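# Close the case lid fully without letting it drop

## Task

Close the lid of the case completely, lowering it under control; do not release it to fall shut from higher than roughly two finger widths over the rim.

## Robot and tools

Robot: two arms face each other across a table. left_arm's base is on the +y side and carries a left hand; right_arm carries a right hand. Each hand has five fingers driven by six motors. The cameras are cam_high, cam_low, cam_left_wrist and cam_right_wrist.

Frames: positions, orientations (end_effector_quat_wxyz) and velocities in results use the scene frame. Its origin sits on the table surface halfway between the nominal arm bases, +z is up, and the table top is z = 0. Motion offsets instead use the axes of each arm's current Hand target. The hand point is 0.15 m out from the wrist flange along the fingers and 0.05 m in front of the palm. Its +z runs along straight fingers, +y leaves the palm, and +x crosses the palm away from the thumb on the right hand but toward the thumb on the left hand. Straight fingers extend 0.06 to 0.07 m past the point, 0.06 m behind it along -y. A wrist bracket on the little-finger side can strike objects, and with the fingers level the wrist may hang below the hand and touch the table first.

The row: every motion call uses rows of 28 numbers, each in [-1, 1], always covering both arms. Order: left_arm dx, dy, dz, rx, ry, rz; left hand thumb_turn, thumb_bend, index, middle, ring, little, force_limit, speed; then the same fourteen for right_arm and its hand. The six pose numbers are an offset, not a pose, measured from that arm's Hand target at the start of the action or move, in that target's own axes. 1.0 equals 0.6 m of travel or 180 degrees of turn; rx, ry, rz form one rotation vector. Sending all six as 0 re-requests the current Hand target; resending the same offset moves the arm further. The controller limits each commanded orientation to 32 degrees from the measured one, so a large turn may arrive in parts.

Hand numbers: finger and thumb targets are absolute positions, -1 open/straight, +1 closed/curled; thumb_turn -1 sits beside the palm, +1 in front opposite the fingers. force_limit maps -1..+1 to about 0..10 N at the fingertip (0..15 N for the two thumb motors) and stops a closing motor there. speed rises from near zero at -1 to full at +0.48 and above; use -0.94 or lower for gentle closing. A motor moves only if its target changes by 0.002 or more. To leave a hand unchanged, repeat the last eight hand numbers you actually sent; if none were sent yet in this scene, send hand_measured followed by hand_force_limit and hand_speed.

Tools:
- execute_actions(actions, cameras): actions is a list of actions; each action is up to 15 rows, one per 1/30 s step, and a short table keeps its final row for the remaining steps. Every row inside one action counts from the same start pose. An empty list just returns state and images.
- move(target, speed, blend, stop_force, zero, blocking, cameras): target is one 28-number row or a list of up to 15 rows; all offsets in a list count from the same starting Hand targets. The hand point travels straight, finishing together for both arms, within 10 s at most. speed is metres per second, 0.002 to 3.6, default 0.25 (turning capped at twice that in rad/s), one value or one per target. blend, in metres, rounds corners in a list. stop_force, 3 to 120 N, ends an arm's path when it feels that much push against its travel; unreliable for light contacts or while the hand turns, and omit it when backing away from something it presses on. zero (only with stop_force) resets the force baseline first, default true. blocking=false returns early but cannot be combined with stop_force. The result adds a move: line such as done, off_target, moving, held or fault, plus limits=paced (pose clipped) or limits=held (steps withheld).
- wait(seconds 0 to 10): lets time pass with the last commands held.
- stop(): brakes a running move.
- zoom_image(camera, region [x0, y0, x1, y1] in pixels, at most 504 by 504): enlarges part of the latest image.
- show_instructions(): displays the reference pages.
- zero_wrist_force(arm): rebaselines that arm's wrist sensor.
- finished_scene(scene): ends the current scene, given its number; irreversible.

Reading results: Hand target is the last commanded pose after clipping; the hand often stops a little short, and the next command asks again, so send the remaining gap as an extra offset if needed. Joint velocities may read within noise. hand_measured, hand_stopped_by (moving, target, force, stalled, fault) and hand_load_n follow the motor order above; load is positive when something pushes a finger open. Wrist force and torque are in the end effector's axes, plus a line showing the peak since the last report.

Cautions: arms are stiff, so aiming even slightly beyond a firm surface can trigger a fault stop; a joint torque over its limit or about 150 N on any part halts the arm for 10 s. Approach slowly near contact. Keep paths away from an arm's own base. Avoid hitting or pressing one arm against the other; never close a hand on the other hand. Do not drop the lid from height, push hard, or knock anything off the table. Holding loads or straining toward unreachable poses heats motors; MOTOR HOT warns, and overheating brakes the arm for a while.

Each tool is called after "Call:" in YAML: its name, and indented under it one key for each argument.

Reference images:

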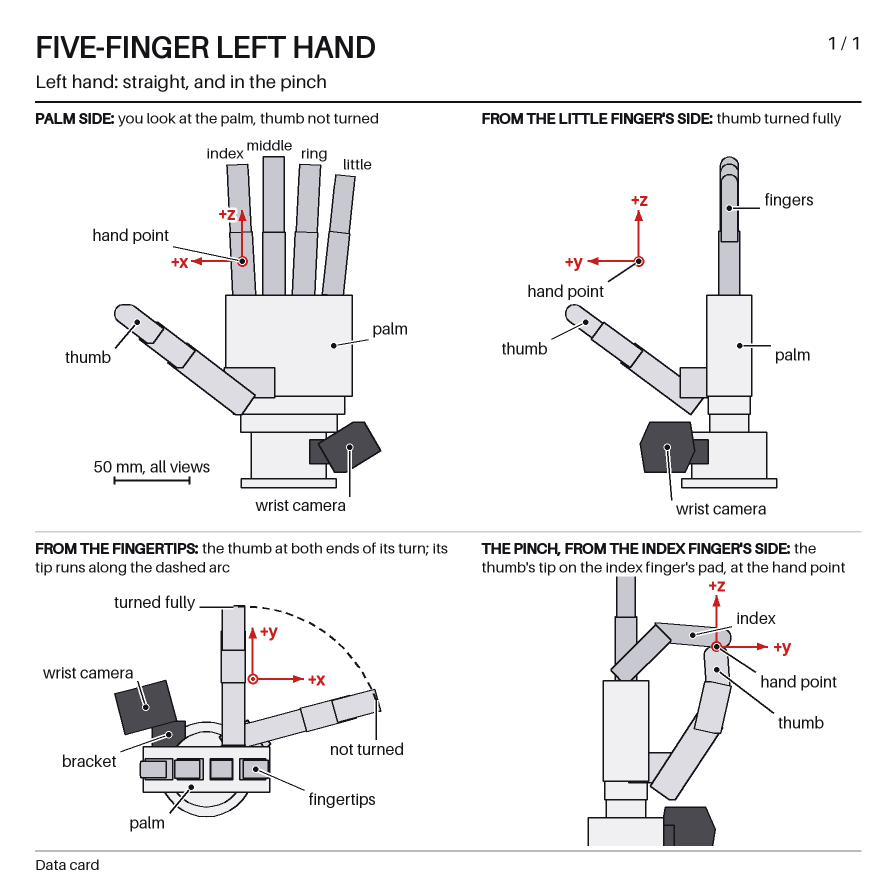

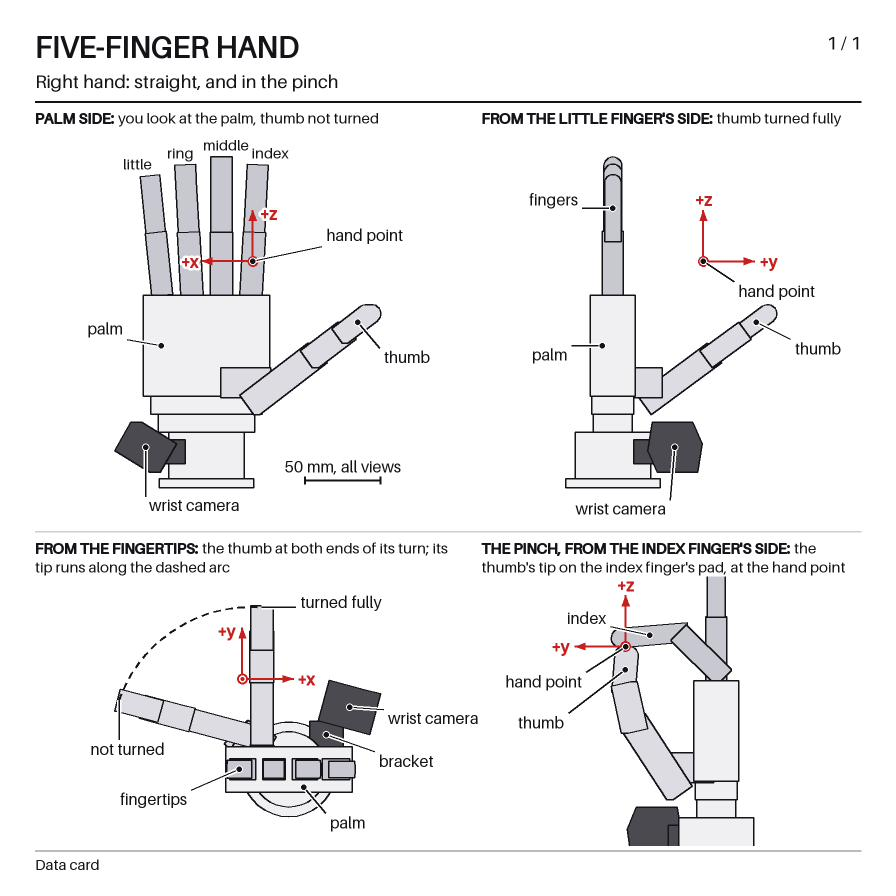

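## Session

Call:
execute_actions:
  actions: []

Scene clock: 0.00 s.
left_arm: end_effector_position=(+0.7177, +0.3556, +0.2110) hand_measured=(-1.000, -1.000, -1.000, -1.000, -1.000, -1.000) hand_load_n=(+0.0, +0.0, +0.0, +0.0, +0.0, +0.0) hand_stopped_by=(target, target, target, target, target, target) hand_force_limit=0.00 hand_speed=-0.80 end_effector_quat_wxyz=(+0.705, +0.610, +0.353, -0.078) | right_arm: end_effector_position=(+0.3481, +0.1207, +0.2561) hand_measured=(-1.000, -1.000, -1.000, -1.000, -1.000, -1.000) hand_load_n=(+0.0, +0.0, +0.0, +0.0, +0.0, +0.0) hand_stopped_by=(target, target, target, target, target, target) hand_force_limit=0.00 hand_speed=-0.80 end_effector_quat_wxyz=(+0.653, -0.480, +0.553, -0.196)
Joint positions: left_arm=[5.037 -2.506 -1.66 1.075 0.117 2.455] | right_arm=[-0.634 -1.171 1.554 -0.298 2.13 -2.533]
Joint velocities: within noise
Joint torques (N m): no reading
Motor temperatures (°C): left_arm=[27 25 25 41 34 29] | right_arm=[23 27 30 38 32 28]
Wrist force (N): no reading
Wrist torque (N m): no reading
Wrist force, peak (N): no reading
Hand target: left_arm +0.7177, +0.3556, +0.2110; +0.705, +0.610, +0.353, -0.078 | right_arm +0.3481, +0.1207, +0.2561; +0.653, -0.480, +0.553, -0.196

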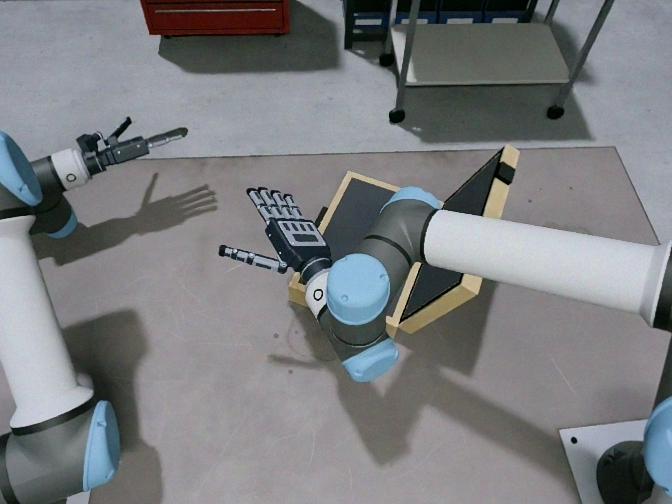

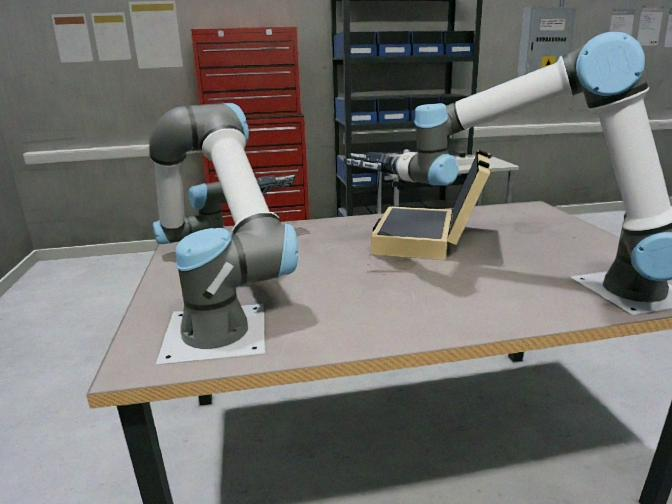

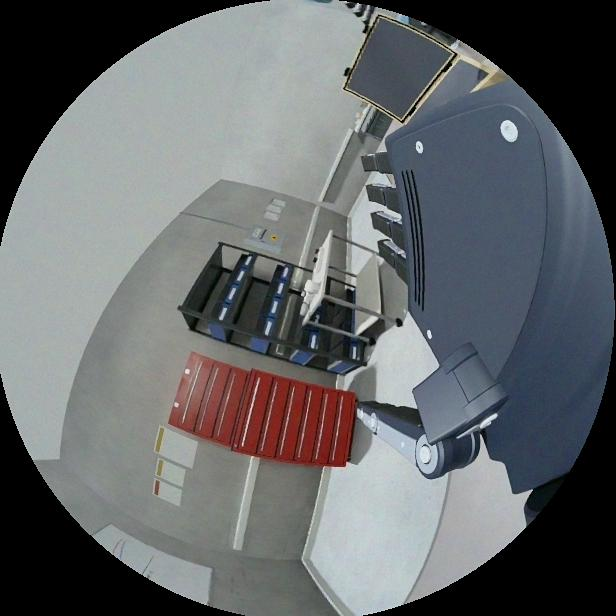

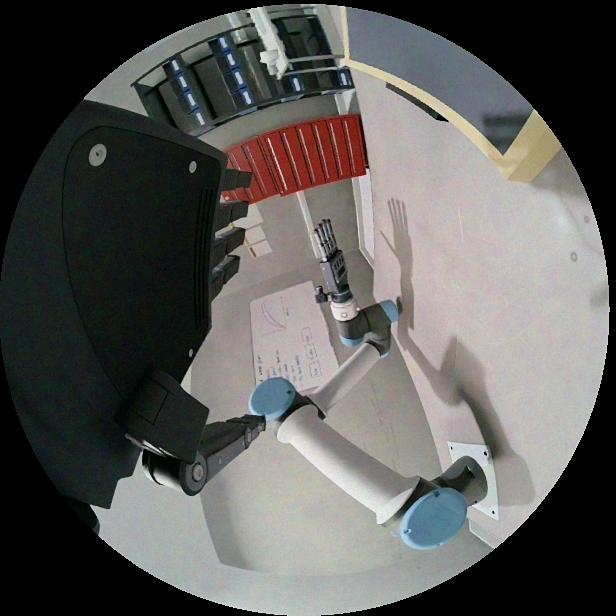

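Call:
move:
  target:
    - [0,0,0,0,0,0,-1,-1,-1,-1,-1,-1,0,-0.8,-0.1333,-0.3895,-0.1053,-0.15,-0.014,-0.1,-1,-1,0.9,0.9,0.9,0.9,0,-0.5]
    - [-0.3167,-0.0503,0.1598,0.0689,-0.059,0.2057,-1,-1,-1,-1,-1,-1,0,-0.8,0.4552,-0.7348,-0.4173,-0.505,-0.047,-0.3327,-1,-1,0.9,0.9,0.9,0.9,0,-0.5]
    - [-0.5368,-0.2623,0.4138,0.0689,-0.059,0.2057,-1,-1,-1,-1,-1,-1,0,-0.8,0.7222,-0.3132,-0.381,-0.505,-0.047,-0.3327,-1,-1,0.9,0.9,0.9,0.9,0,-0.5]
  speed: 0.3
  blend: [0.05,0.05,0]

Scene clock: 246.33 s.
left_arm: end_effector_position=(+0.4947, -0.0132, +0.2771) hand_measured=(-1.000, -1.000, -1.000, -1.000, -1.000, -1.000) hand_load_n=(+0.0, +0.0, +0.0, +0.0, +0.0, +0.0) hand_stopped_by=(target, target, target, target, target, target) hand_force_limit=0.00 hand_speed=-0.80 end_effector_quat_wxyz=(+0.654, +0.752, +0.066, +0.057) | right_arm: end_effector_position=(+0.3269, -0.4005, +0.1998) hand_measured=(-1.000, -1.000, +0.900, +0.900, +0.900, +0.900) hand_load_n=(+0.0, +0.0, +0.0, +0.0, +0.0, +0.0) hand_stopped_by=(target, target, target, target, target, target) hand_force_limit=0.00 hand_speed=-0.50 end_effector_quat_wxyz=(+0.000, -0.980, +0.198, +0.000) end_effector_velocity=(+0.001, +0.000, -0.002) end_effector_angular_velocity=(+0.001, -0.004, -0.002)
Joint positions: left_arm=[4.385 -2.245 -1.935 0.767 0.545 3.374] | right_arm=[-1.496 -1.205 1.487 1.289 1.571 -4.193]
Joint velocities: left_arm=[within noise] | right_arm=[-0.002 0.001 0.003 -0.007 0 0]
Joint torques (N m): left_arm=[-11.26 46.43 7.55 1.27 1.65 1.47] | right_arm=[-5.3 -37.75 -5.83 0.48 -1.35 -1.54]
Motor temperatures (°C): left_arm=[26 25 24 40 33 29] | right_arm=[22 27 29 38 31 28]
Wrist force (N): left_arm=[0.9 -0.2 -0.7] | right_arm=[0.1 0.0 -0.6]
Wrist torque (N m): left_arm=[0.04 -0.17 0.04] | right_arm=[-0.04 -0.02 -0.08]
Wrist force, peak (N): left_arm=[1.3 0.0 -1.4] | right_arm=[0.4 2.1 0.5]
Hand target: left_arm +0.4947, -0.0133, +0.2771; +0.654, +0.752, +0.066, +0.057 | right_arm +0.3269, -0.4005, +0.1997; +0.000, +0.980, -0.198, +0.000
Off the commanded pose: left_arm 0.000 m, 0 deg | right_arm 0.000 m, 0 deg.
move: done

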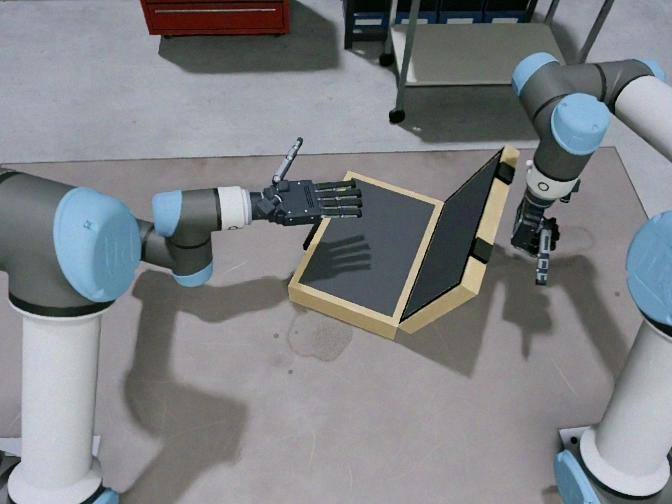

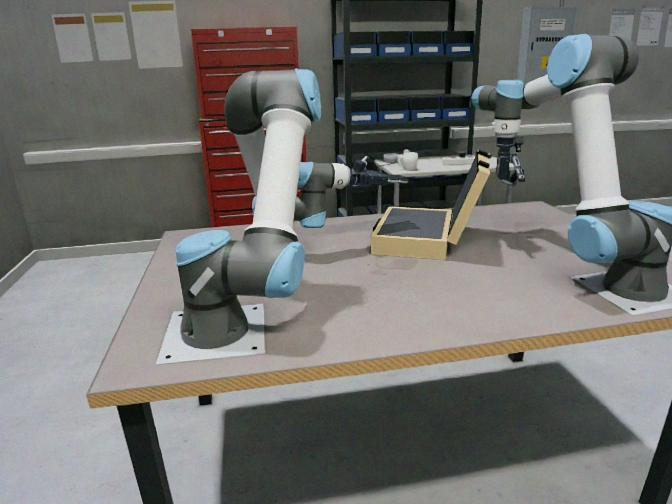

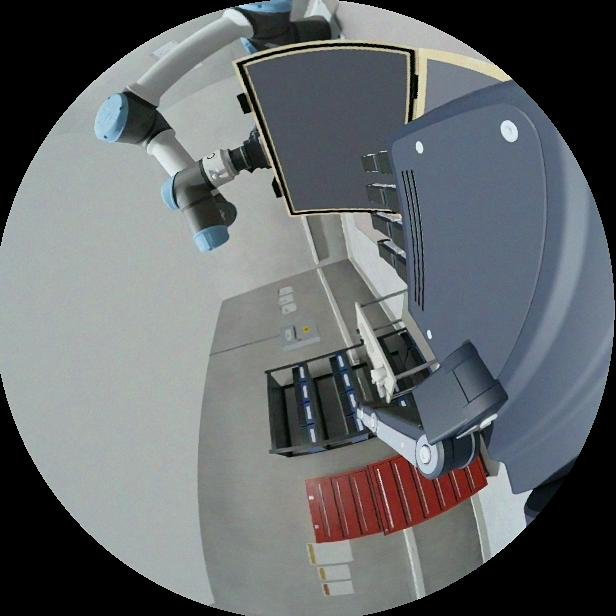

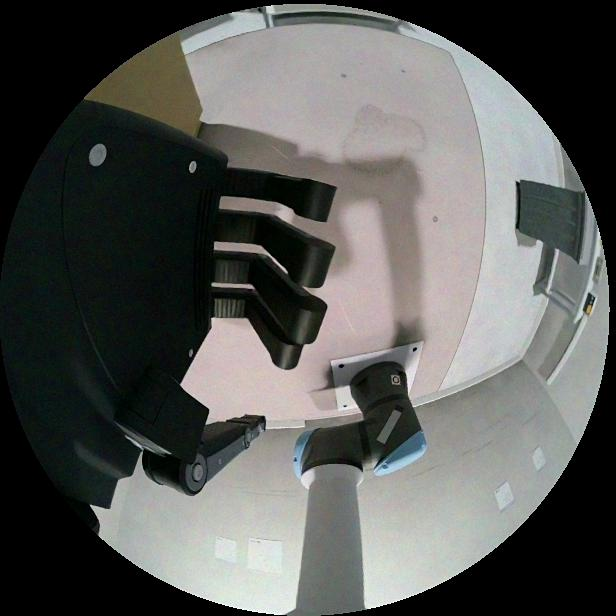

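Call:
move:
  target:
    - [-0.0217,0.0343,0.029,0,0,0,-1,-1,-1,-1,-1,-1,0,-0.8,0,-0.2767,0,0,0,0,-1,-1,0.9,0.9,0.9,0.9,0,-0.5]
    - [-0.0217,0.0343,0.029,0,0,0,-1,-1,-1,-1,-1,-1,0,-0.8,0,-0.3667,0,0,0,0,-1,-1,0.9,0.9,0.9,0.9,0,-0.5]
  speed: [0.08,0.05]
  stop_force: 7
  cameras: ["cam_high","cam_low","cam_left_wrist"]

Scene clock: 284.37 s.
left_arm: end_effector_position=(+0.4854, -0.0353, +0.2950) hand_measured=(-1.000, -1.000, -1.000, -1.000, -1.000, -1.000) hand_load_n=(+0.0, +0.0, +0.0, +0.0, +0.0, +0.5) hand_stopped_by=(target, target, target, target, target, target) hand_force_limit=0.00 hand_speed=-0.80 end_effector_quat_wxyz=(+0.654, +0.752, +0.066, +0.057) | right_arm: end_effector_position=(+0.4057, -0.2129, +0.1996) hand_measured=(-1.000, -1.000, +0.900, +0.900, +0.900, +0.900) hand_load_n=(+0.0, +0.0, +0.0, +0.0, +0.0, +0.0) hand_stopped_by=(target, target, target, target, target, target) hand_force_limit=0.00 hand_speed=-0.50 end_effector_quat_wxyz=(+0.000, -0.980, +0.198, +0.000)
Joint positions: left_arm=[4.336 -2.219 -1.912 0.736 0.592 3.351] | right_arm=[-1.186 -0.764 0.781 1.554 1.571 -3.883]
Joint velocities: within noise
Joint torques (N m): left_arm=[-12.31 42.79 18.06 3.17 -2.61 -0.63] | right_arm=[6.28 -40.62 -29.22 4.36 -0.76 1.18]
Motor temperatures (°C): left_arm=[26 25 24 40 33 29] | right_arm=[22 27 29 38 31 28]
Wrist force (N): left_arm=[1.1 -1.3 -0.9] | right_arm=[0.1 -0.1 -0.6]
Wrist torque (N m): left_arm=[0.06 -0.21 0.11] | right_arm=[-0.08 -0.02 -0.09]
Wrist force, peak (N): left_arm=[6.7 -10.6 -16.1] | right_arm=[6.6 16.2 -10.1]
Hand target: left_arm +0.4854, -0.0353, +0.2951; +0.654, +0.752, +0.066, +0.057 | right_arm +0.4057, -0.2129, +0.1996; +0.000, +0.980, -0.198, +0.000 (not the last commanded pose)
Off the commanded pose: left_arm 0.000 m, 0 deg | right_arm 0.017 m, 0 deg.
move: contact (left_arm, right_arm); path passed 1 of 2 targets
Images, in order (width x height): cam_high 672x504, cam_low 672x504, cam_left_wrist 616x616.

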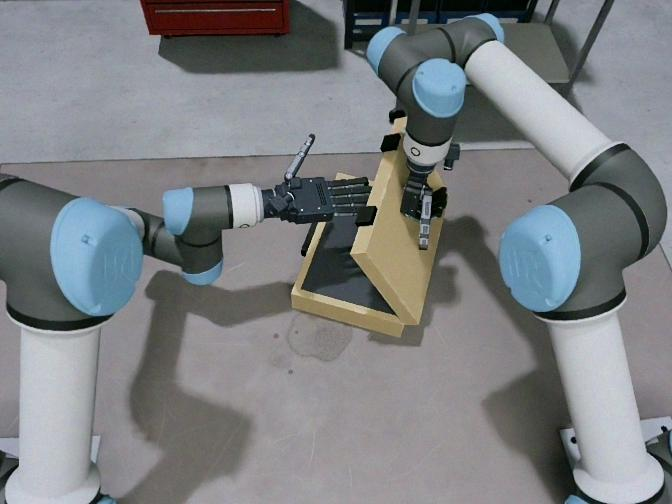

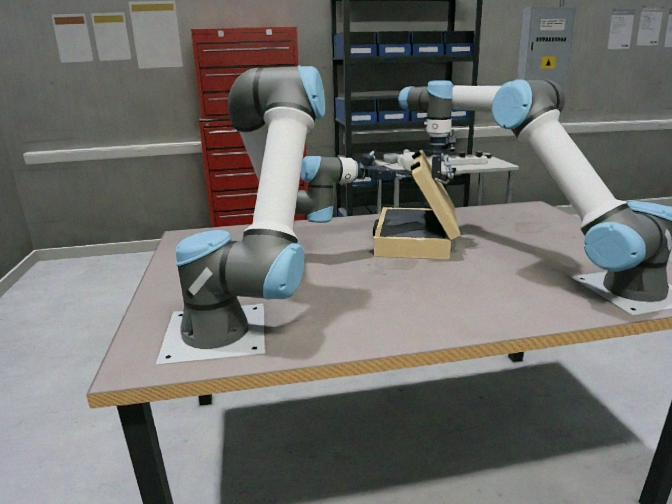

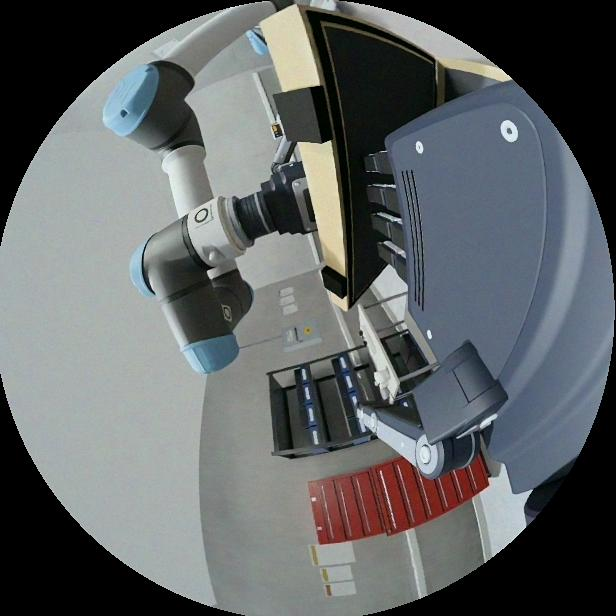

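Call:
move:
  target:
    - [0.0257,-0.0427,-0.0343,0,0,0,-1,-1,-1,-1,-1,-1,0,-0.8,0,0,0,0,0,0,-1,-1,0.9,0.9,0.9,0.9,0,-0.5]
    - [0.0257,-0.0427,-0.0343,0,0,0,-1,-1,-1,-1,-1,-1,0,-0.8,0,-0.05,0,0,0,0,-1,-1,0.9,0.9,0.9,0.9,0,-0.5]
  speed: 0.05
  stop_force: 6
  cameras: ["cam_high","cam_low"]

Scene clock: 319.63 s.
left_arm: end_effector_position=(+0.4964, -0.0091, +0.2725) hand_measured=(-1.000, -1.000, -1.000, -1.000, -1.000, -1.000) hand_load_n=(+0.0, +0.0, +0.0, +0.0, +0.0, +0.5) hand_stopped_by=(target, target, target, target, target, target) hand_force_limit=0.00 hand_speed=-0.80 end_effector_quat_wxyz=(+0.654, +0.752, +0.066, +0.057) | right_arm: end_effector_position=(+0.4173, -0.1853, +0.1996) hand_measured=(-1.000, -1.000, +0.900, +0.900, +0.900, +0.900) hand_load_n=(+0.0, +0.0, +0.0, +0.0, +0.0, +0.0) hand_stopped_by=(target, target, target, target, target, target) hand_force_limit=0.00 hand_speed=-0.50 end_effector_quat_wxyz=(+0.000, -0.980, +0.198, +0.000)
Joint positions: left_arm=[4.394 -2.253 -1.94 0.775 0.536 3.379] | right_arm=[-1.153 -0.665 0.602 1.634 1.571 -3.85]
Joint velocities: within noise
Joint torques (N m): left_arm=[-11.86 48.82 15.1 0.58 1.44 -2.72] | right_arm=[-7.26 -66.43 -30.07 2.84 1.78 -2.06]
Motor temperatures (°C): left_arm=[26 25 24 40 33 29] | right_arm=[22 27 29 38 31 28]
Wrist force (N): left_arm=[1.6 -1.5 -1.2] | right_arm=[-0.4 -0.2 -0.7]
Wrist torque (N m): left_arm=[0.09 -0.19 0.17] | right_arm=[-0.07 0.05 -0.11]
Wrist force, peak (N): left_arm=[1.3 -1.6 -1.5] | right_arm=[0.1 -0.1 -1.0]
Hand target: left_arm +0.4964, -0.0091, +0.2725; +0.654, +0.752, +0.066, +0.057 | right_arm +0.4173, -0.1853, +0.1996; +0.000, +0.980, -0.198, +0.000
Off the commanded pose: left_arm 0.000 m, 0 deg | right_arm 0.000 m, 0 deg.
move: done
Images, in order (width x height): cam_high 672x504, cam_low 672x504.

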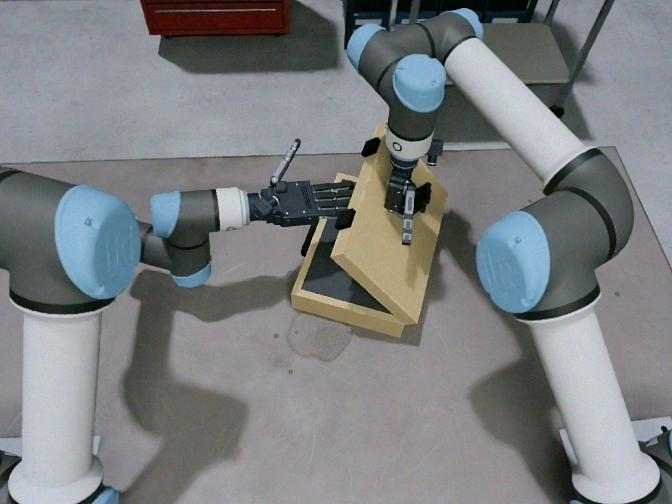

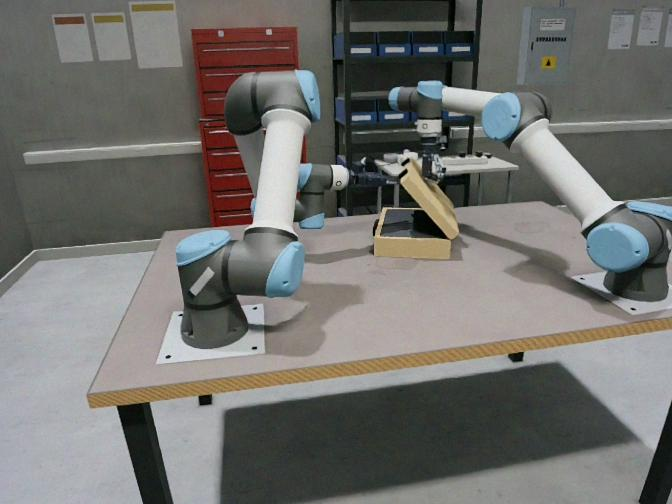

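Call:
move:
  target: [0.0192,-0.0447,-0.0239,0,0,0,-1,-1,-1,-1,-1,-1,0,-0.8,0,-0.025,0,0,0,0,-1,-1,0.9,0.9,0.9,0.9,0,-0.5]
  speed: 0.05
  stop_force: 7
  cameras: ["cam_high","cam_left_wrist"]

Scene clock: 344.70 s.
left_arm: end_effector_position=(+0.5046, +0.0106, +0.2480) hand_measured=(-1.000, -1.000, -1.000, -1.000, -1.000, -1.000) hand_load_n=(+0.0, +0.0, +0.0, +0.0, +0.0, +0.5) hand_stopped_by=(target, target, target, target, target, target) hand_force_limit=0.00 hand_speed=-0.80 end_effector_quat_wxyz=(+0.654, +0.752, +0.066, +0.057) | right_arm: end_effector_position=(+0.4232, -0.1714, +0.1996) hand_measured=(-1.000, -1.000, +0.900, +0.900, +0.900, +0.900) hand_load_n=(+0.0, +0.0, +0.0, +0.0, +0.0, +0.0) hand_stopped_by=(target, target, target, target, target, target) hand_force_limit=0.00 hand_speed=-0.50 end_effector_quat_wxyz=(+0.000, -0.980, +0.198, +0.000)
Joint positions: left_arm=[4.437 -2.299 -1.955 0.815 0.495 3.404] | right_arm=[-1.138 -0.604 0.487 1.688 1.571 -3.835]
Joint velocities: within noise
Joint torques (N m): left_arm=[-12.11 49.49 15.76 0.47 1.58 -2.59] | right_arm=[-7.87 -67.19 -6.97 0.59 -0.03 -1.59]
Motor temperatures (°C): left_arm=[26 25 24 40 33 29] | right_arm=[22 27 29 38 31 28]
Wrist force (N): left_arm=[1.2 -1.7 -1.2] | right_arm=[-0.1 0.2 -0.4]
Wrist torque (N m): left_arm=[0.14 -0.17 0.19] | right_arm=[-0.01 0.02 -0.07]
Wrist force, peak (N): left_arm=[1.6 -1.5 -1.5] | right_arm=[-0.1 0.3 -1.1]
Hand target: left_arm +0.5046, +0.0106, +0.2480; +0.654, +0.752, +0.066, +0.057 | right_arm +0.4232, -0.1714, +0.1996; +0.000, +0.980, -0.198, +0.000
Off the commanded pose: left_arm 0.000 m, 0 deg | right_arm 0.000 m, 0 deg.
move: done
Images, in order (width x height): cam_high 672x504, cam_left_wrist 616x616.

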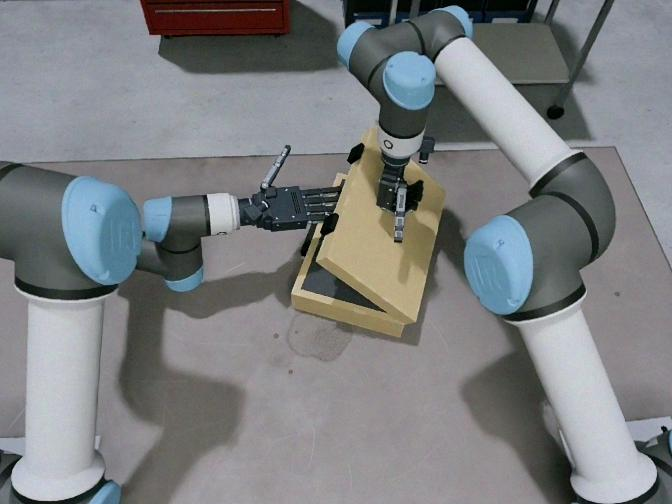

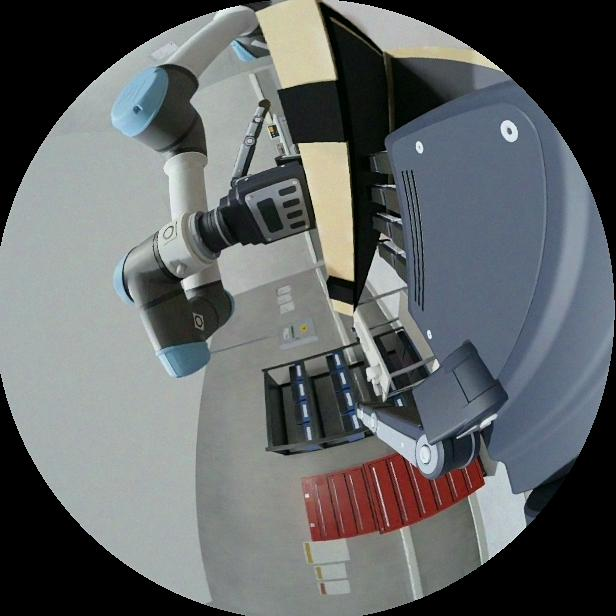

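Call:
move:
  target:
    - [0.0152,-0.0494,-0.0168,0,0,0,-1,-1,-1,-1,-1,-1,0,-0.8,0,0,0,0,0,0,-1,-1,0.9,0.9,0.9,0.9,0,-0.5]
    - [0.0258,-0.102,-0.026,0,0,0,-1,-1,-1,-1,-1,-1,0,-0.8,0,0,0,0,0,0,-1,-1,0.9,0.9,0.9,0.9,0,-0.5]
    - [0.0306,-0.1451,-0.0276,0,0,0,-1,-1,-1,-1,-1,-1,0,-0.8,0,0,0,0,0,0,-1,-1,0.9,0.9,0.9,0.9,0,-0.5]
  speed: 0.05
  blend: 0.01
  stop_force: 6
  cameras: ["cam_high","cam_low"]

Call:
zoom_image:
  camera: "cam_low"
  region: [330, 160, 530, 300]

Scene clock: 360.87 s.
left_arm: end_effector_position=(+0.5165, +0.0385, +0.1820) hand_measured=(-1.000, -1.000, -1.000, -1.000, -1.000, -1.000) hand_load_n=(+0.0, +0.0, +0.0, +0.0, +0.0, +0.5) hand_stopped_by=(target, target, target, target, target, target) hand_force_limit=0.00 hand_speed=-0.80 end_effector_quat_wxyz=(+0.654, +0.752, +0.066, +0.057) | right_arm: end_effector_position=(+0.4232, -0.1714, +0.1996) hand_measured=(-1.000, -1.000, +0.900, +0.900, +0.900, +0.900) hand_load_n=(+0.0, +0.0, +0.0, +0.0, +0.0, +0.5) hand_stopped_by=(target, target, target, target, target, target) hand_force_limit=0.00 hand_speed=-0.50 end_effector_quat_wxyz=(+0.000, -0.980, +0.198, +0.000)
Joint positions: left_arm=[4.5 -2.443 -1.951 0.916 0.436 3.447] | right_arm=[-1.138 -0.604 0.487 1.688 1.571 -3.835]
Joint velocities: within noise
Joint torques (N m): left_arm=[-0.04 42.08 7.34 1.83 -0.45 0.06] | right_arm=[-7.33 -66.45 -8.65 1.19 1.64 -1.59]
Motor temperatures (°C): left_arm=[25 25 24 40 33 29] | right_arm=[22 27 29 38 31 28]
Wrist force (N): left_arm=[0.6 -2.2 -0.8] | right_arm=[-0.6 0.0 -0.7]
Wrist torque (N m): left_arm=[0.08 -0.08 0.17] | right_arm=[-0.01 0.11 -0.09]
Wrist force, peak (N): left_arm=[1.3 -4.2 -1.4] | right_arm=[-0.6 0.1 -1.0]
Hand target: left_arm +0.5165, +0.0385, +0.1820; +0.654, +0.752, +0.066, +0.057 (not the last commanded pose) | right_arm +0.4232, -0.1714, +0.1996; +0.000, +0.980, -0.198, +0.000
Off the commanded pose: left_arm 0.018 m, 0 deg | right_arm 0.000 m, 0 deg.
FORCE FAULT: contact force on the left arm reached its limit, and that arm stopped. The contact can be on any part of that arm, not only on its tool. That arm's remaining commands of this call were not run. That arm is still stopped at the end of this call. That arm stays stopped for about 10 more seconds. Until then a move that you send moves the other arm only, and its call returns only when the move has ended. Once the stop has ended, the next robot result says so. If the stop ends while you think or write, that arm runs what you send next, counted from a new Hand target: where the arm stands when the stop ends. While its stop runs, that arm, its gripper or tool too, takes no new command. Until it ends, the stop uses up actions while you think or wait. An arm that is not stopped still takes commands.
move: fault (left_arm); path passed 2 of 3 targets
Images, in order (width x height): cam_high 672x504, cam_low 672x504.

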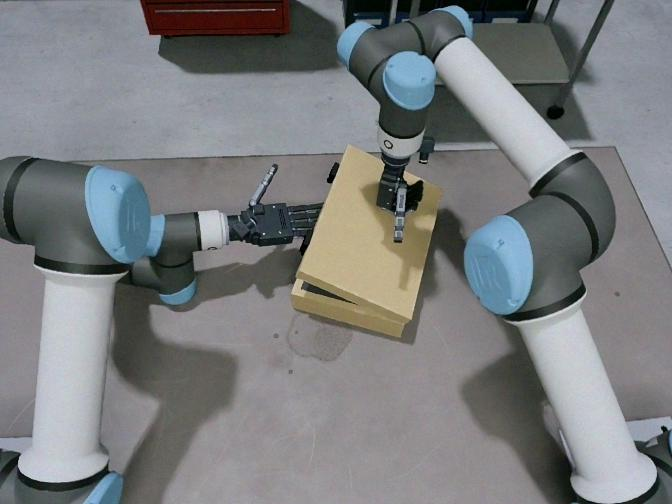

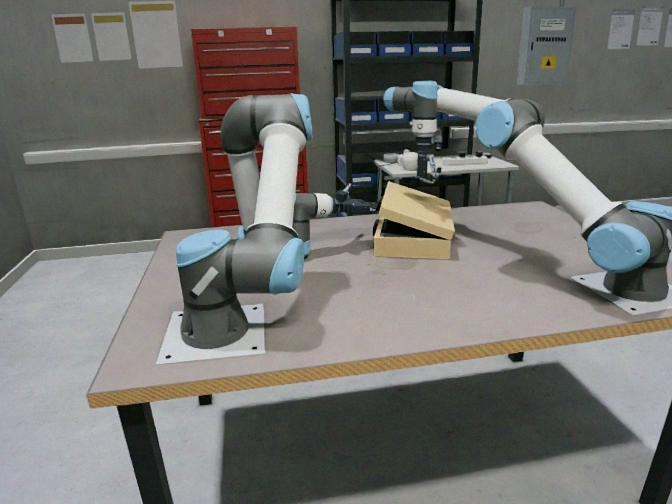

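Scaled by 2.520 from the camera's 672x504 image, which has a finer 960x720 frame.

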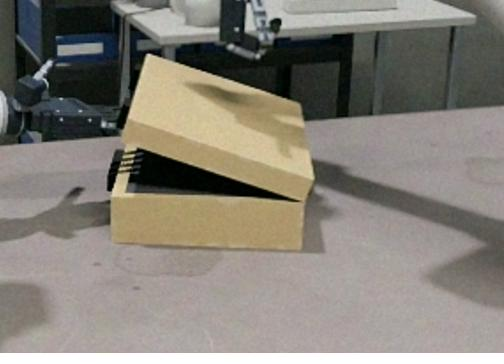

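Call:
move:
  target: [0,0.03,0.0275,0.122,0,0,-1,-1,-1,-1,-1,-1,0,-0.8,0,0,0,0,0,0,-1,-1,0.9,0.9,0.9,0.9,0,-0.5]
  speed: 0.08
  cameras: ["cam_high","cam_low","cam_left_wrist"]

Call:
zoom_image:
  camera: "cam_low"
  region: [270, 160, 470, 300]

Scene clock: 437.70 s.
left_arm: end_effector_position=(+0.5197, +0.0199, +0.1976) hand_measured=(-1.000, -1.000, -1.000, -1.000, -1.000, -1.000) hand_load_n=(+0.0, +0.0, +0.0, +0.0, +0.0, +0.0) hand_stopped_by=(target, target, target, target, target, target) hand_force_limit=0.00 hand_speed=-0.80 end_effector_quat_wxyz=(+0.498, +0.863, +0.076, +0.043) | right_arm: end_effector_position=(+0.4232, -0.1714, +0.1996) hand_measured=(-1.000, -1.000, +0.900, +0.900, +0.900, +0.900) hand_load_n=(+0.0, +0.0, +0.5, +0.0, +0.0, +0.0) hand_stopped_by=(target, target, target, target, target, target) hand_force_limit=0.00 hand_speed=-0.50 end_effector_quat_wxyz=(+0.000, -0.980, +0.198, +0.000)
Joint positions: left_arm=[4.448 -2.071 -2.052 0.073 0.685 3.923] | right_arm=[-1.138 -0.604 0.487 1.688 1.571 -3.835]
Joint velocities: within noise
Joint torques (N m): left_arm=[11.01 35.67 7.27 1.7 -2.7 -2.88] | right_arm=[-5.69 -65.03 -14.13 2.78 1.65 -1.49]
Motor temperatures (°C): left_arm=[25 25 24 40 33 29] | right_arm=[22 28 29 38 31 28]
Wrist force (N): left_arm=[1.3 -2.4 -1.4] | right_arm=[0.0 0.0 -0.6]
Wrist torque (N m): left_arm=[0.04 -0.21 0.17] | right_arm=[-0.01 0.01 -0.06]
Wrist force, peak (N): left_arm=[1.4 -2.6 -1.4] | right_arm=[-0.5 -0.1 -1.0]
Hand target: left_arm +0.5198, +0.0199, +0.1975; +0.498, +0.863, +0.076, +0.043 | right_arm +0.4232, -0.1714, +0.1996; +0.000, +0.980, -0.198, +0.000
Off the commanded pose: left_arm 0.000 m, 0 deg | right_arm 0.000 m, 0 deg.
FORCE FAULT, CONTINUED: the left arm's stop, for the force fault that an earlier result reported, is over. The rest of the stop counts as 19 of the actions that you can send in this scene. The stop ended before this call began, so that arm ran this call's commands, counted from a new Hand target: where the arm stood when the stop ended. During its stop the left arm's controller moved it back a little.
move: done
Images, in order (width x height): cam_high 672x504, cam_low 672x504, cam_left_wrist 616x616.

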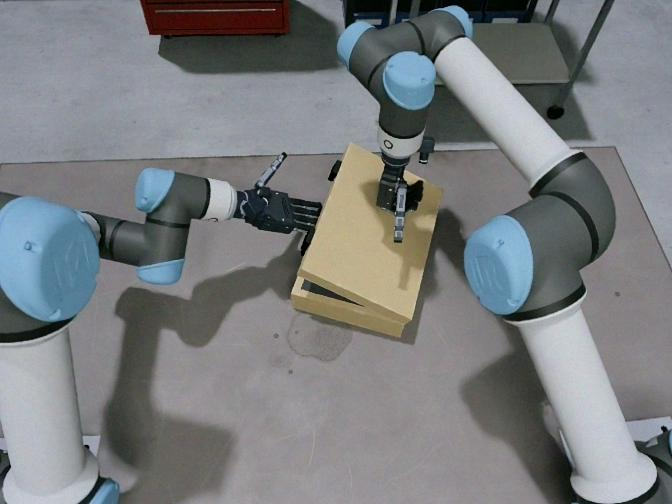

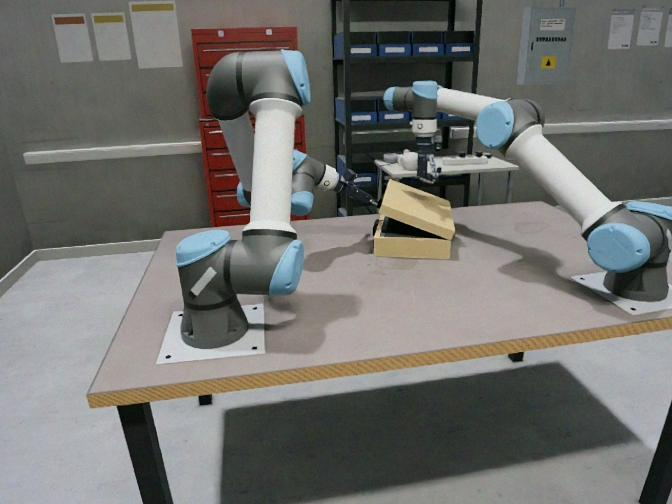

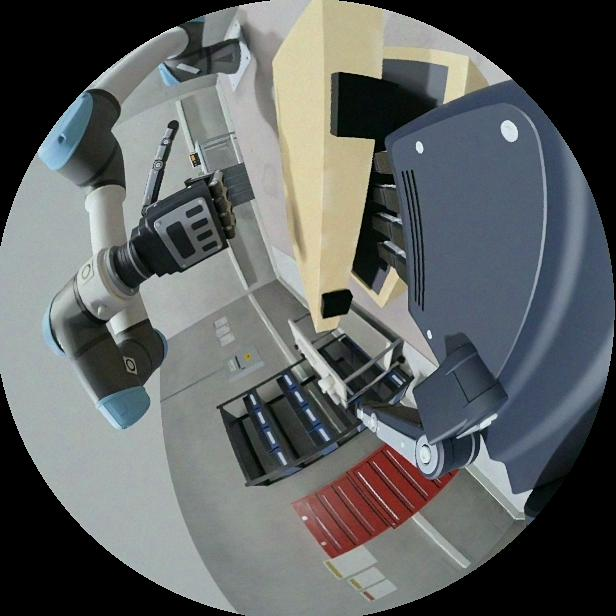

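Scaled by 2.520 from the camera's 672x504 image, which has a finer 960x720 frame.

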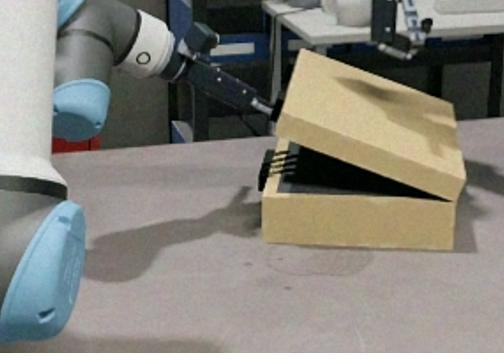

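Call:
move:
  target: [0.0108,-0.0806,0.0271,0,0,0,-1,-1,-1,-1,-1,-1,0,-0.8,0,0,0,0,0,0,-1,-1,0.9,0.9,0.9,0.9,0,-0.5]
  speed: 0.03
  stop_force: 4
  cameras: ["cam_low","cam_left_wrist"]

Call:
zoom_image:
  camera: "cam_low"
  region: [270, 160, 470, 300]

Scene clock: 452.13 s.
left_arm: end_effector_position=(+0.5241, +0.0305, +0.1495) hand_measured=(-1.000, -1.000, -1.000, -1.000, -1.000, -1.000) hand_load_n=(+0.0, +0.0, +0.0, -5.0, +0.0, +0.5) hand_stopped_by=(target, target, target, target, target, target) hand_force_limit=0.00 hand_speed=-0.80 end_effector_quat_wxyz=(+0.498, +0.863, +0.076, +0.043) | right_arm: end_effector_position=(+0.4232, -0.1714, +0.1996) hand_measured=(-1.000, -1.000, +0.900, +0.900, +0.900, +0.900) hand_load_n=(+0.0, -0.5, +0.0, +0.0, +0.0, +0.0) hand_stopped_by=(target, target, target, target, target, target) hand_force_limit=0.00 hand_speed=-0.50 end_effector_quat_wxyz=(+0.000, -0.980, +0.198, +0.000)
Joint positions: left_arm=[4.471 -2.173 -2.069 0.168 0.672 3.952] | right_arm=[-1.138 -0.604 0.487 1.688 1.571 -3.835]
Joint velocities: within noise
Joint torques (N m): left_arm=[-12.55 29.07 13.97 3.29 1.11 -2.82] | right_arm=[-5.18 -64.21 -16.7 3.42 1.69 -1.46]
Motor temperatures (°C): left_arm=[25 25 24 40 33 29] | right_arm=[22 28 29 38 31 28]
Wrist force (N): left_arm=[2.2 0.6 -3.2] | right_arm=[-0.3 0.3 -0.5]
Wrist torque (N m): left_arm=[-0.01 -0.21 0.19] | right_arm=[0.01 0.06 -0.07]
Wrist force, peak (N): left_arm=[-1.3 5.5 -10.2] | right_arm=[-0.3 -0.1 -1.0]
Hand target: left_arm +0.5241, +0.0305, +0.1495; +0.498, +0.863, +0.076, +0.043 (not the last commanded pose) | right_arm +0.4232, -0.1714, +0.1996; +0.000, +0.980, -0.198, +0.000
Off the commanded pose: left_arm 0.002 m, 0 deg | right_arm 0.000 m, 0 deg.
move: contact (left_arm)
Images, in order (width x height): cam_low 672x504, cam_left_wrist 616x616.

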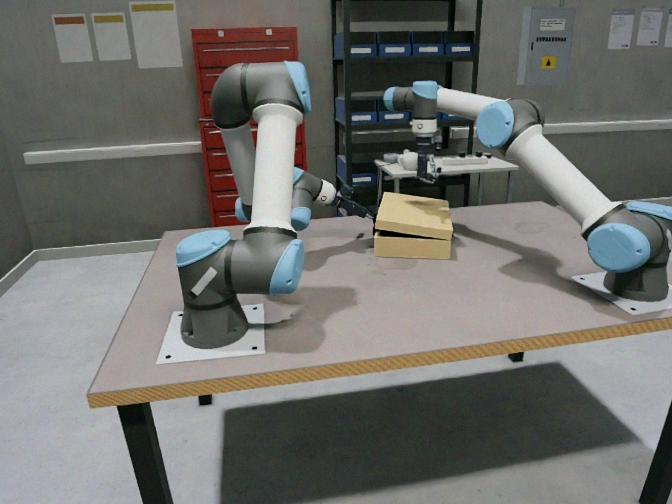

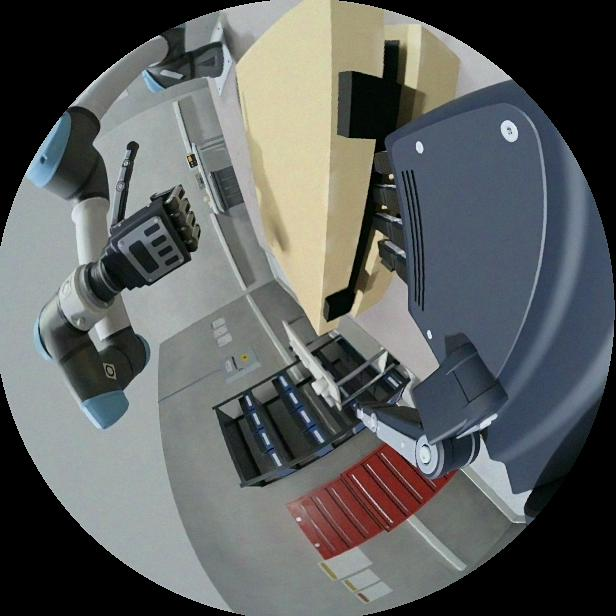

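Scaled by 2.520 from the camera's 672x504 image, which has a finer 960x720 frame.

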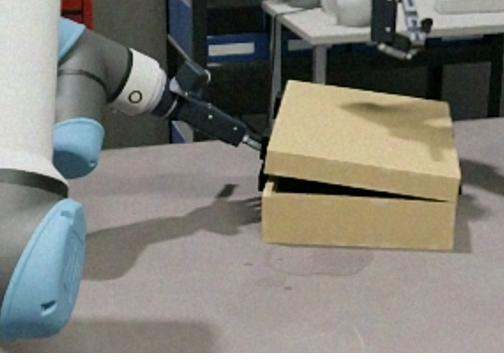

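Call:
move:
  target: [0,0.005,-0.15,0,0,0,-1,-1,-1,-1,-1,-1,0,-0.8,0,0,0,0,0,0,-1,-1,0.9,0.9,0.9,0.9,0,-0.5]
  speed: 0.08
  cameras: ["cam_high","cam_low"]

Call:
zoom_image:
  camera: "cam_low"
  region: [310, 160, 490, 280]

Scene clock: 463.83 s.
left_arm: end_effector_position=(+0.5109, +0.1059, +0.1971) hand_measured=(-1.000, -1.000, -1.000, -1.000, -1.000, -1.000) hand_load_n=(+0.0, +0.0, +0.0, +0.0, +0.0, +0.0) hand_stopped_by=(target, target, target, target, target, target) hand_force_limit=0.00 hand_speed=-0.80 end_effector_quat_wxyz=(+0.498, +0.863, +0.076, +0.043) | right_arm: end_effector_position=(+0.4232, -0.1714, +0.1996) hand_measured=(-1.000, -1.000, +0.900, +0.900, +0.900, +0.900) hand_load_n=(+0.0, +0.0, +0.5, +0.5, +0.0, +0.0) hand_stopped_by=(target, target, target, target, target, target) hand_force_limit=0.00 hand_speed=-0.50 end_effector_quat_wxyz=(+0.000, -0.980, +0.198, +0.000)
Joint positions: left_arm=[4.621 -1.943 -2.213 -0.094 0.592 4.169] | right_arm=[-1.138 -0.604 0.487 1.688 1.571 -3.835]
Joint velocities: within noise
Joint torques (N m): left_arm=[-8.61 38.23 14.22 1.62 1.09 -1.23] | right_arm=[-5.17 -64.04 -18.25 3.98 1.64 -1.35]
Motor temperatures (°C): left_arm=[25 25 24 40 33 29] | right_arm=[22 28 29 38 31 28]
Wrist force (N): left_arm=[1.0 -0.4 -1.3] | right_arm=[-0.3 -0.3 -0.6]
Wrist torque (N m): left_arm=[0.04 -0.24 0.04] | right_arm=[-0.06 0.06 -0.09]
Wrist force, peak (N): left_arm=[2.0 0.3 -3.7] | right_arm=[-0.6 -0.2 -0.8]
Hand target: left_arm +0.5109, +0.1059, +0.1971; +0.498, +0.863, +0.076, +0.043 | right_arm +0.4232, -0.1714, +0.1996; +0.000, +0.980, -0.198, +0.000
Off the commanded pose: left_arm 0.000 m, 0 deg | right_arm 0.000 m, 0 deg.
move: done
Images, in order (width x height): cam_high 672x504, cam_low 672x504.

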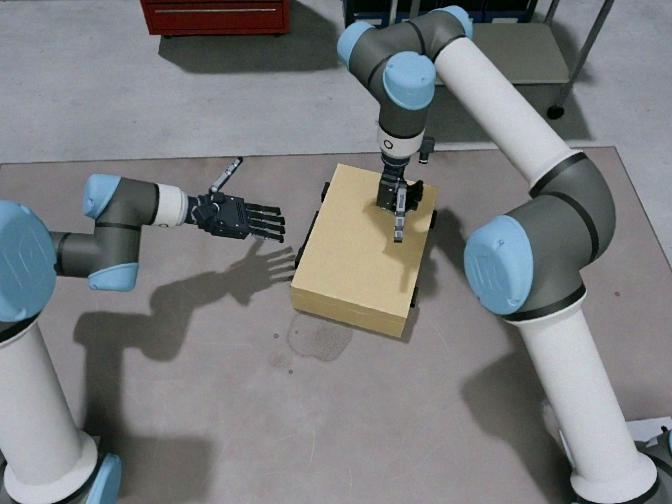

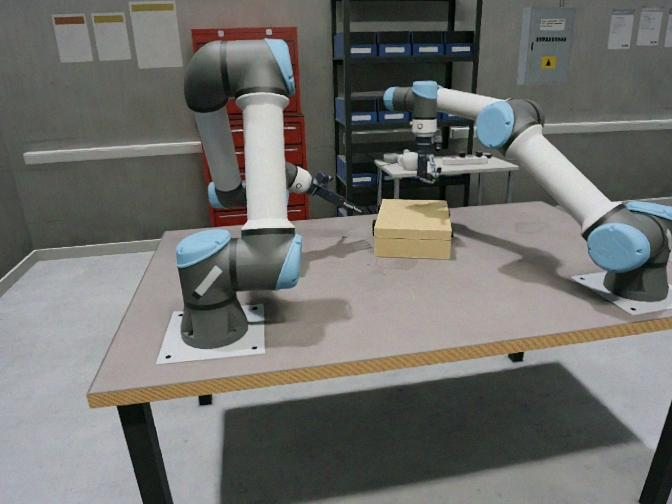

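Scaled by 2.800 from the camera's 672x504 image, which has a finer 960x720 frame.

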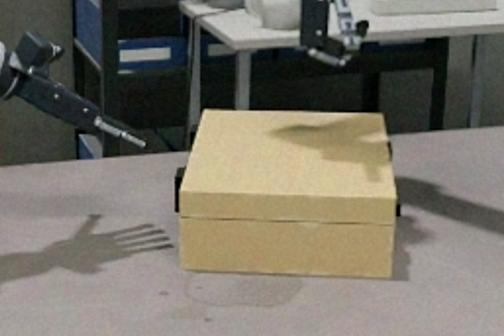

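Call:
finished_scene:
  scene: 2

The scene is finished: the task was done.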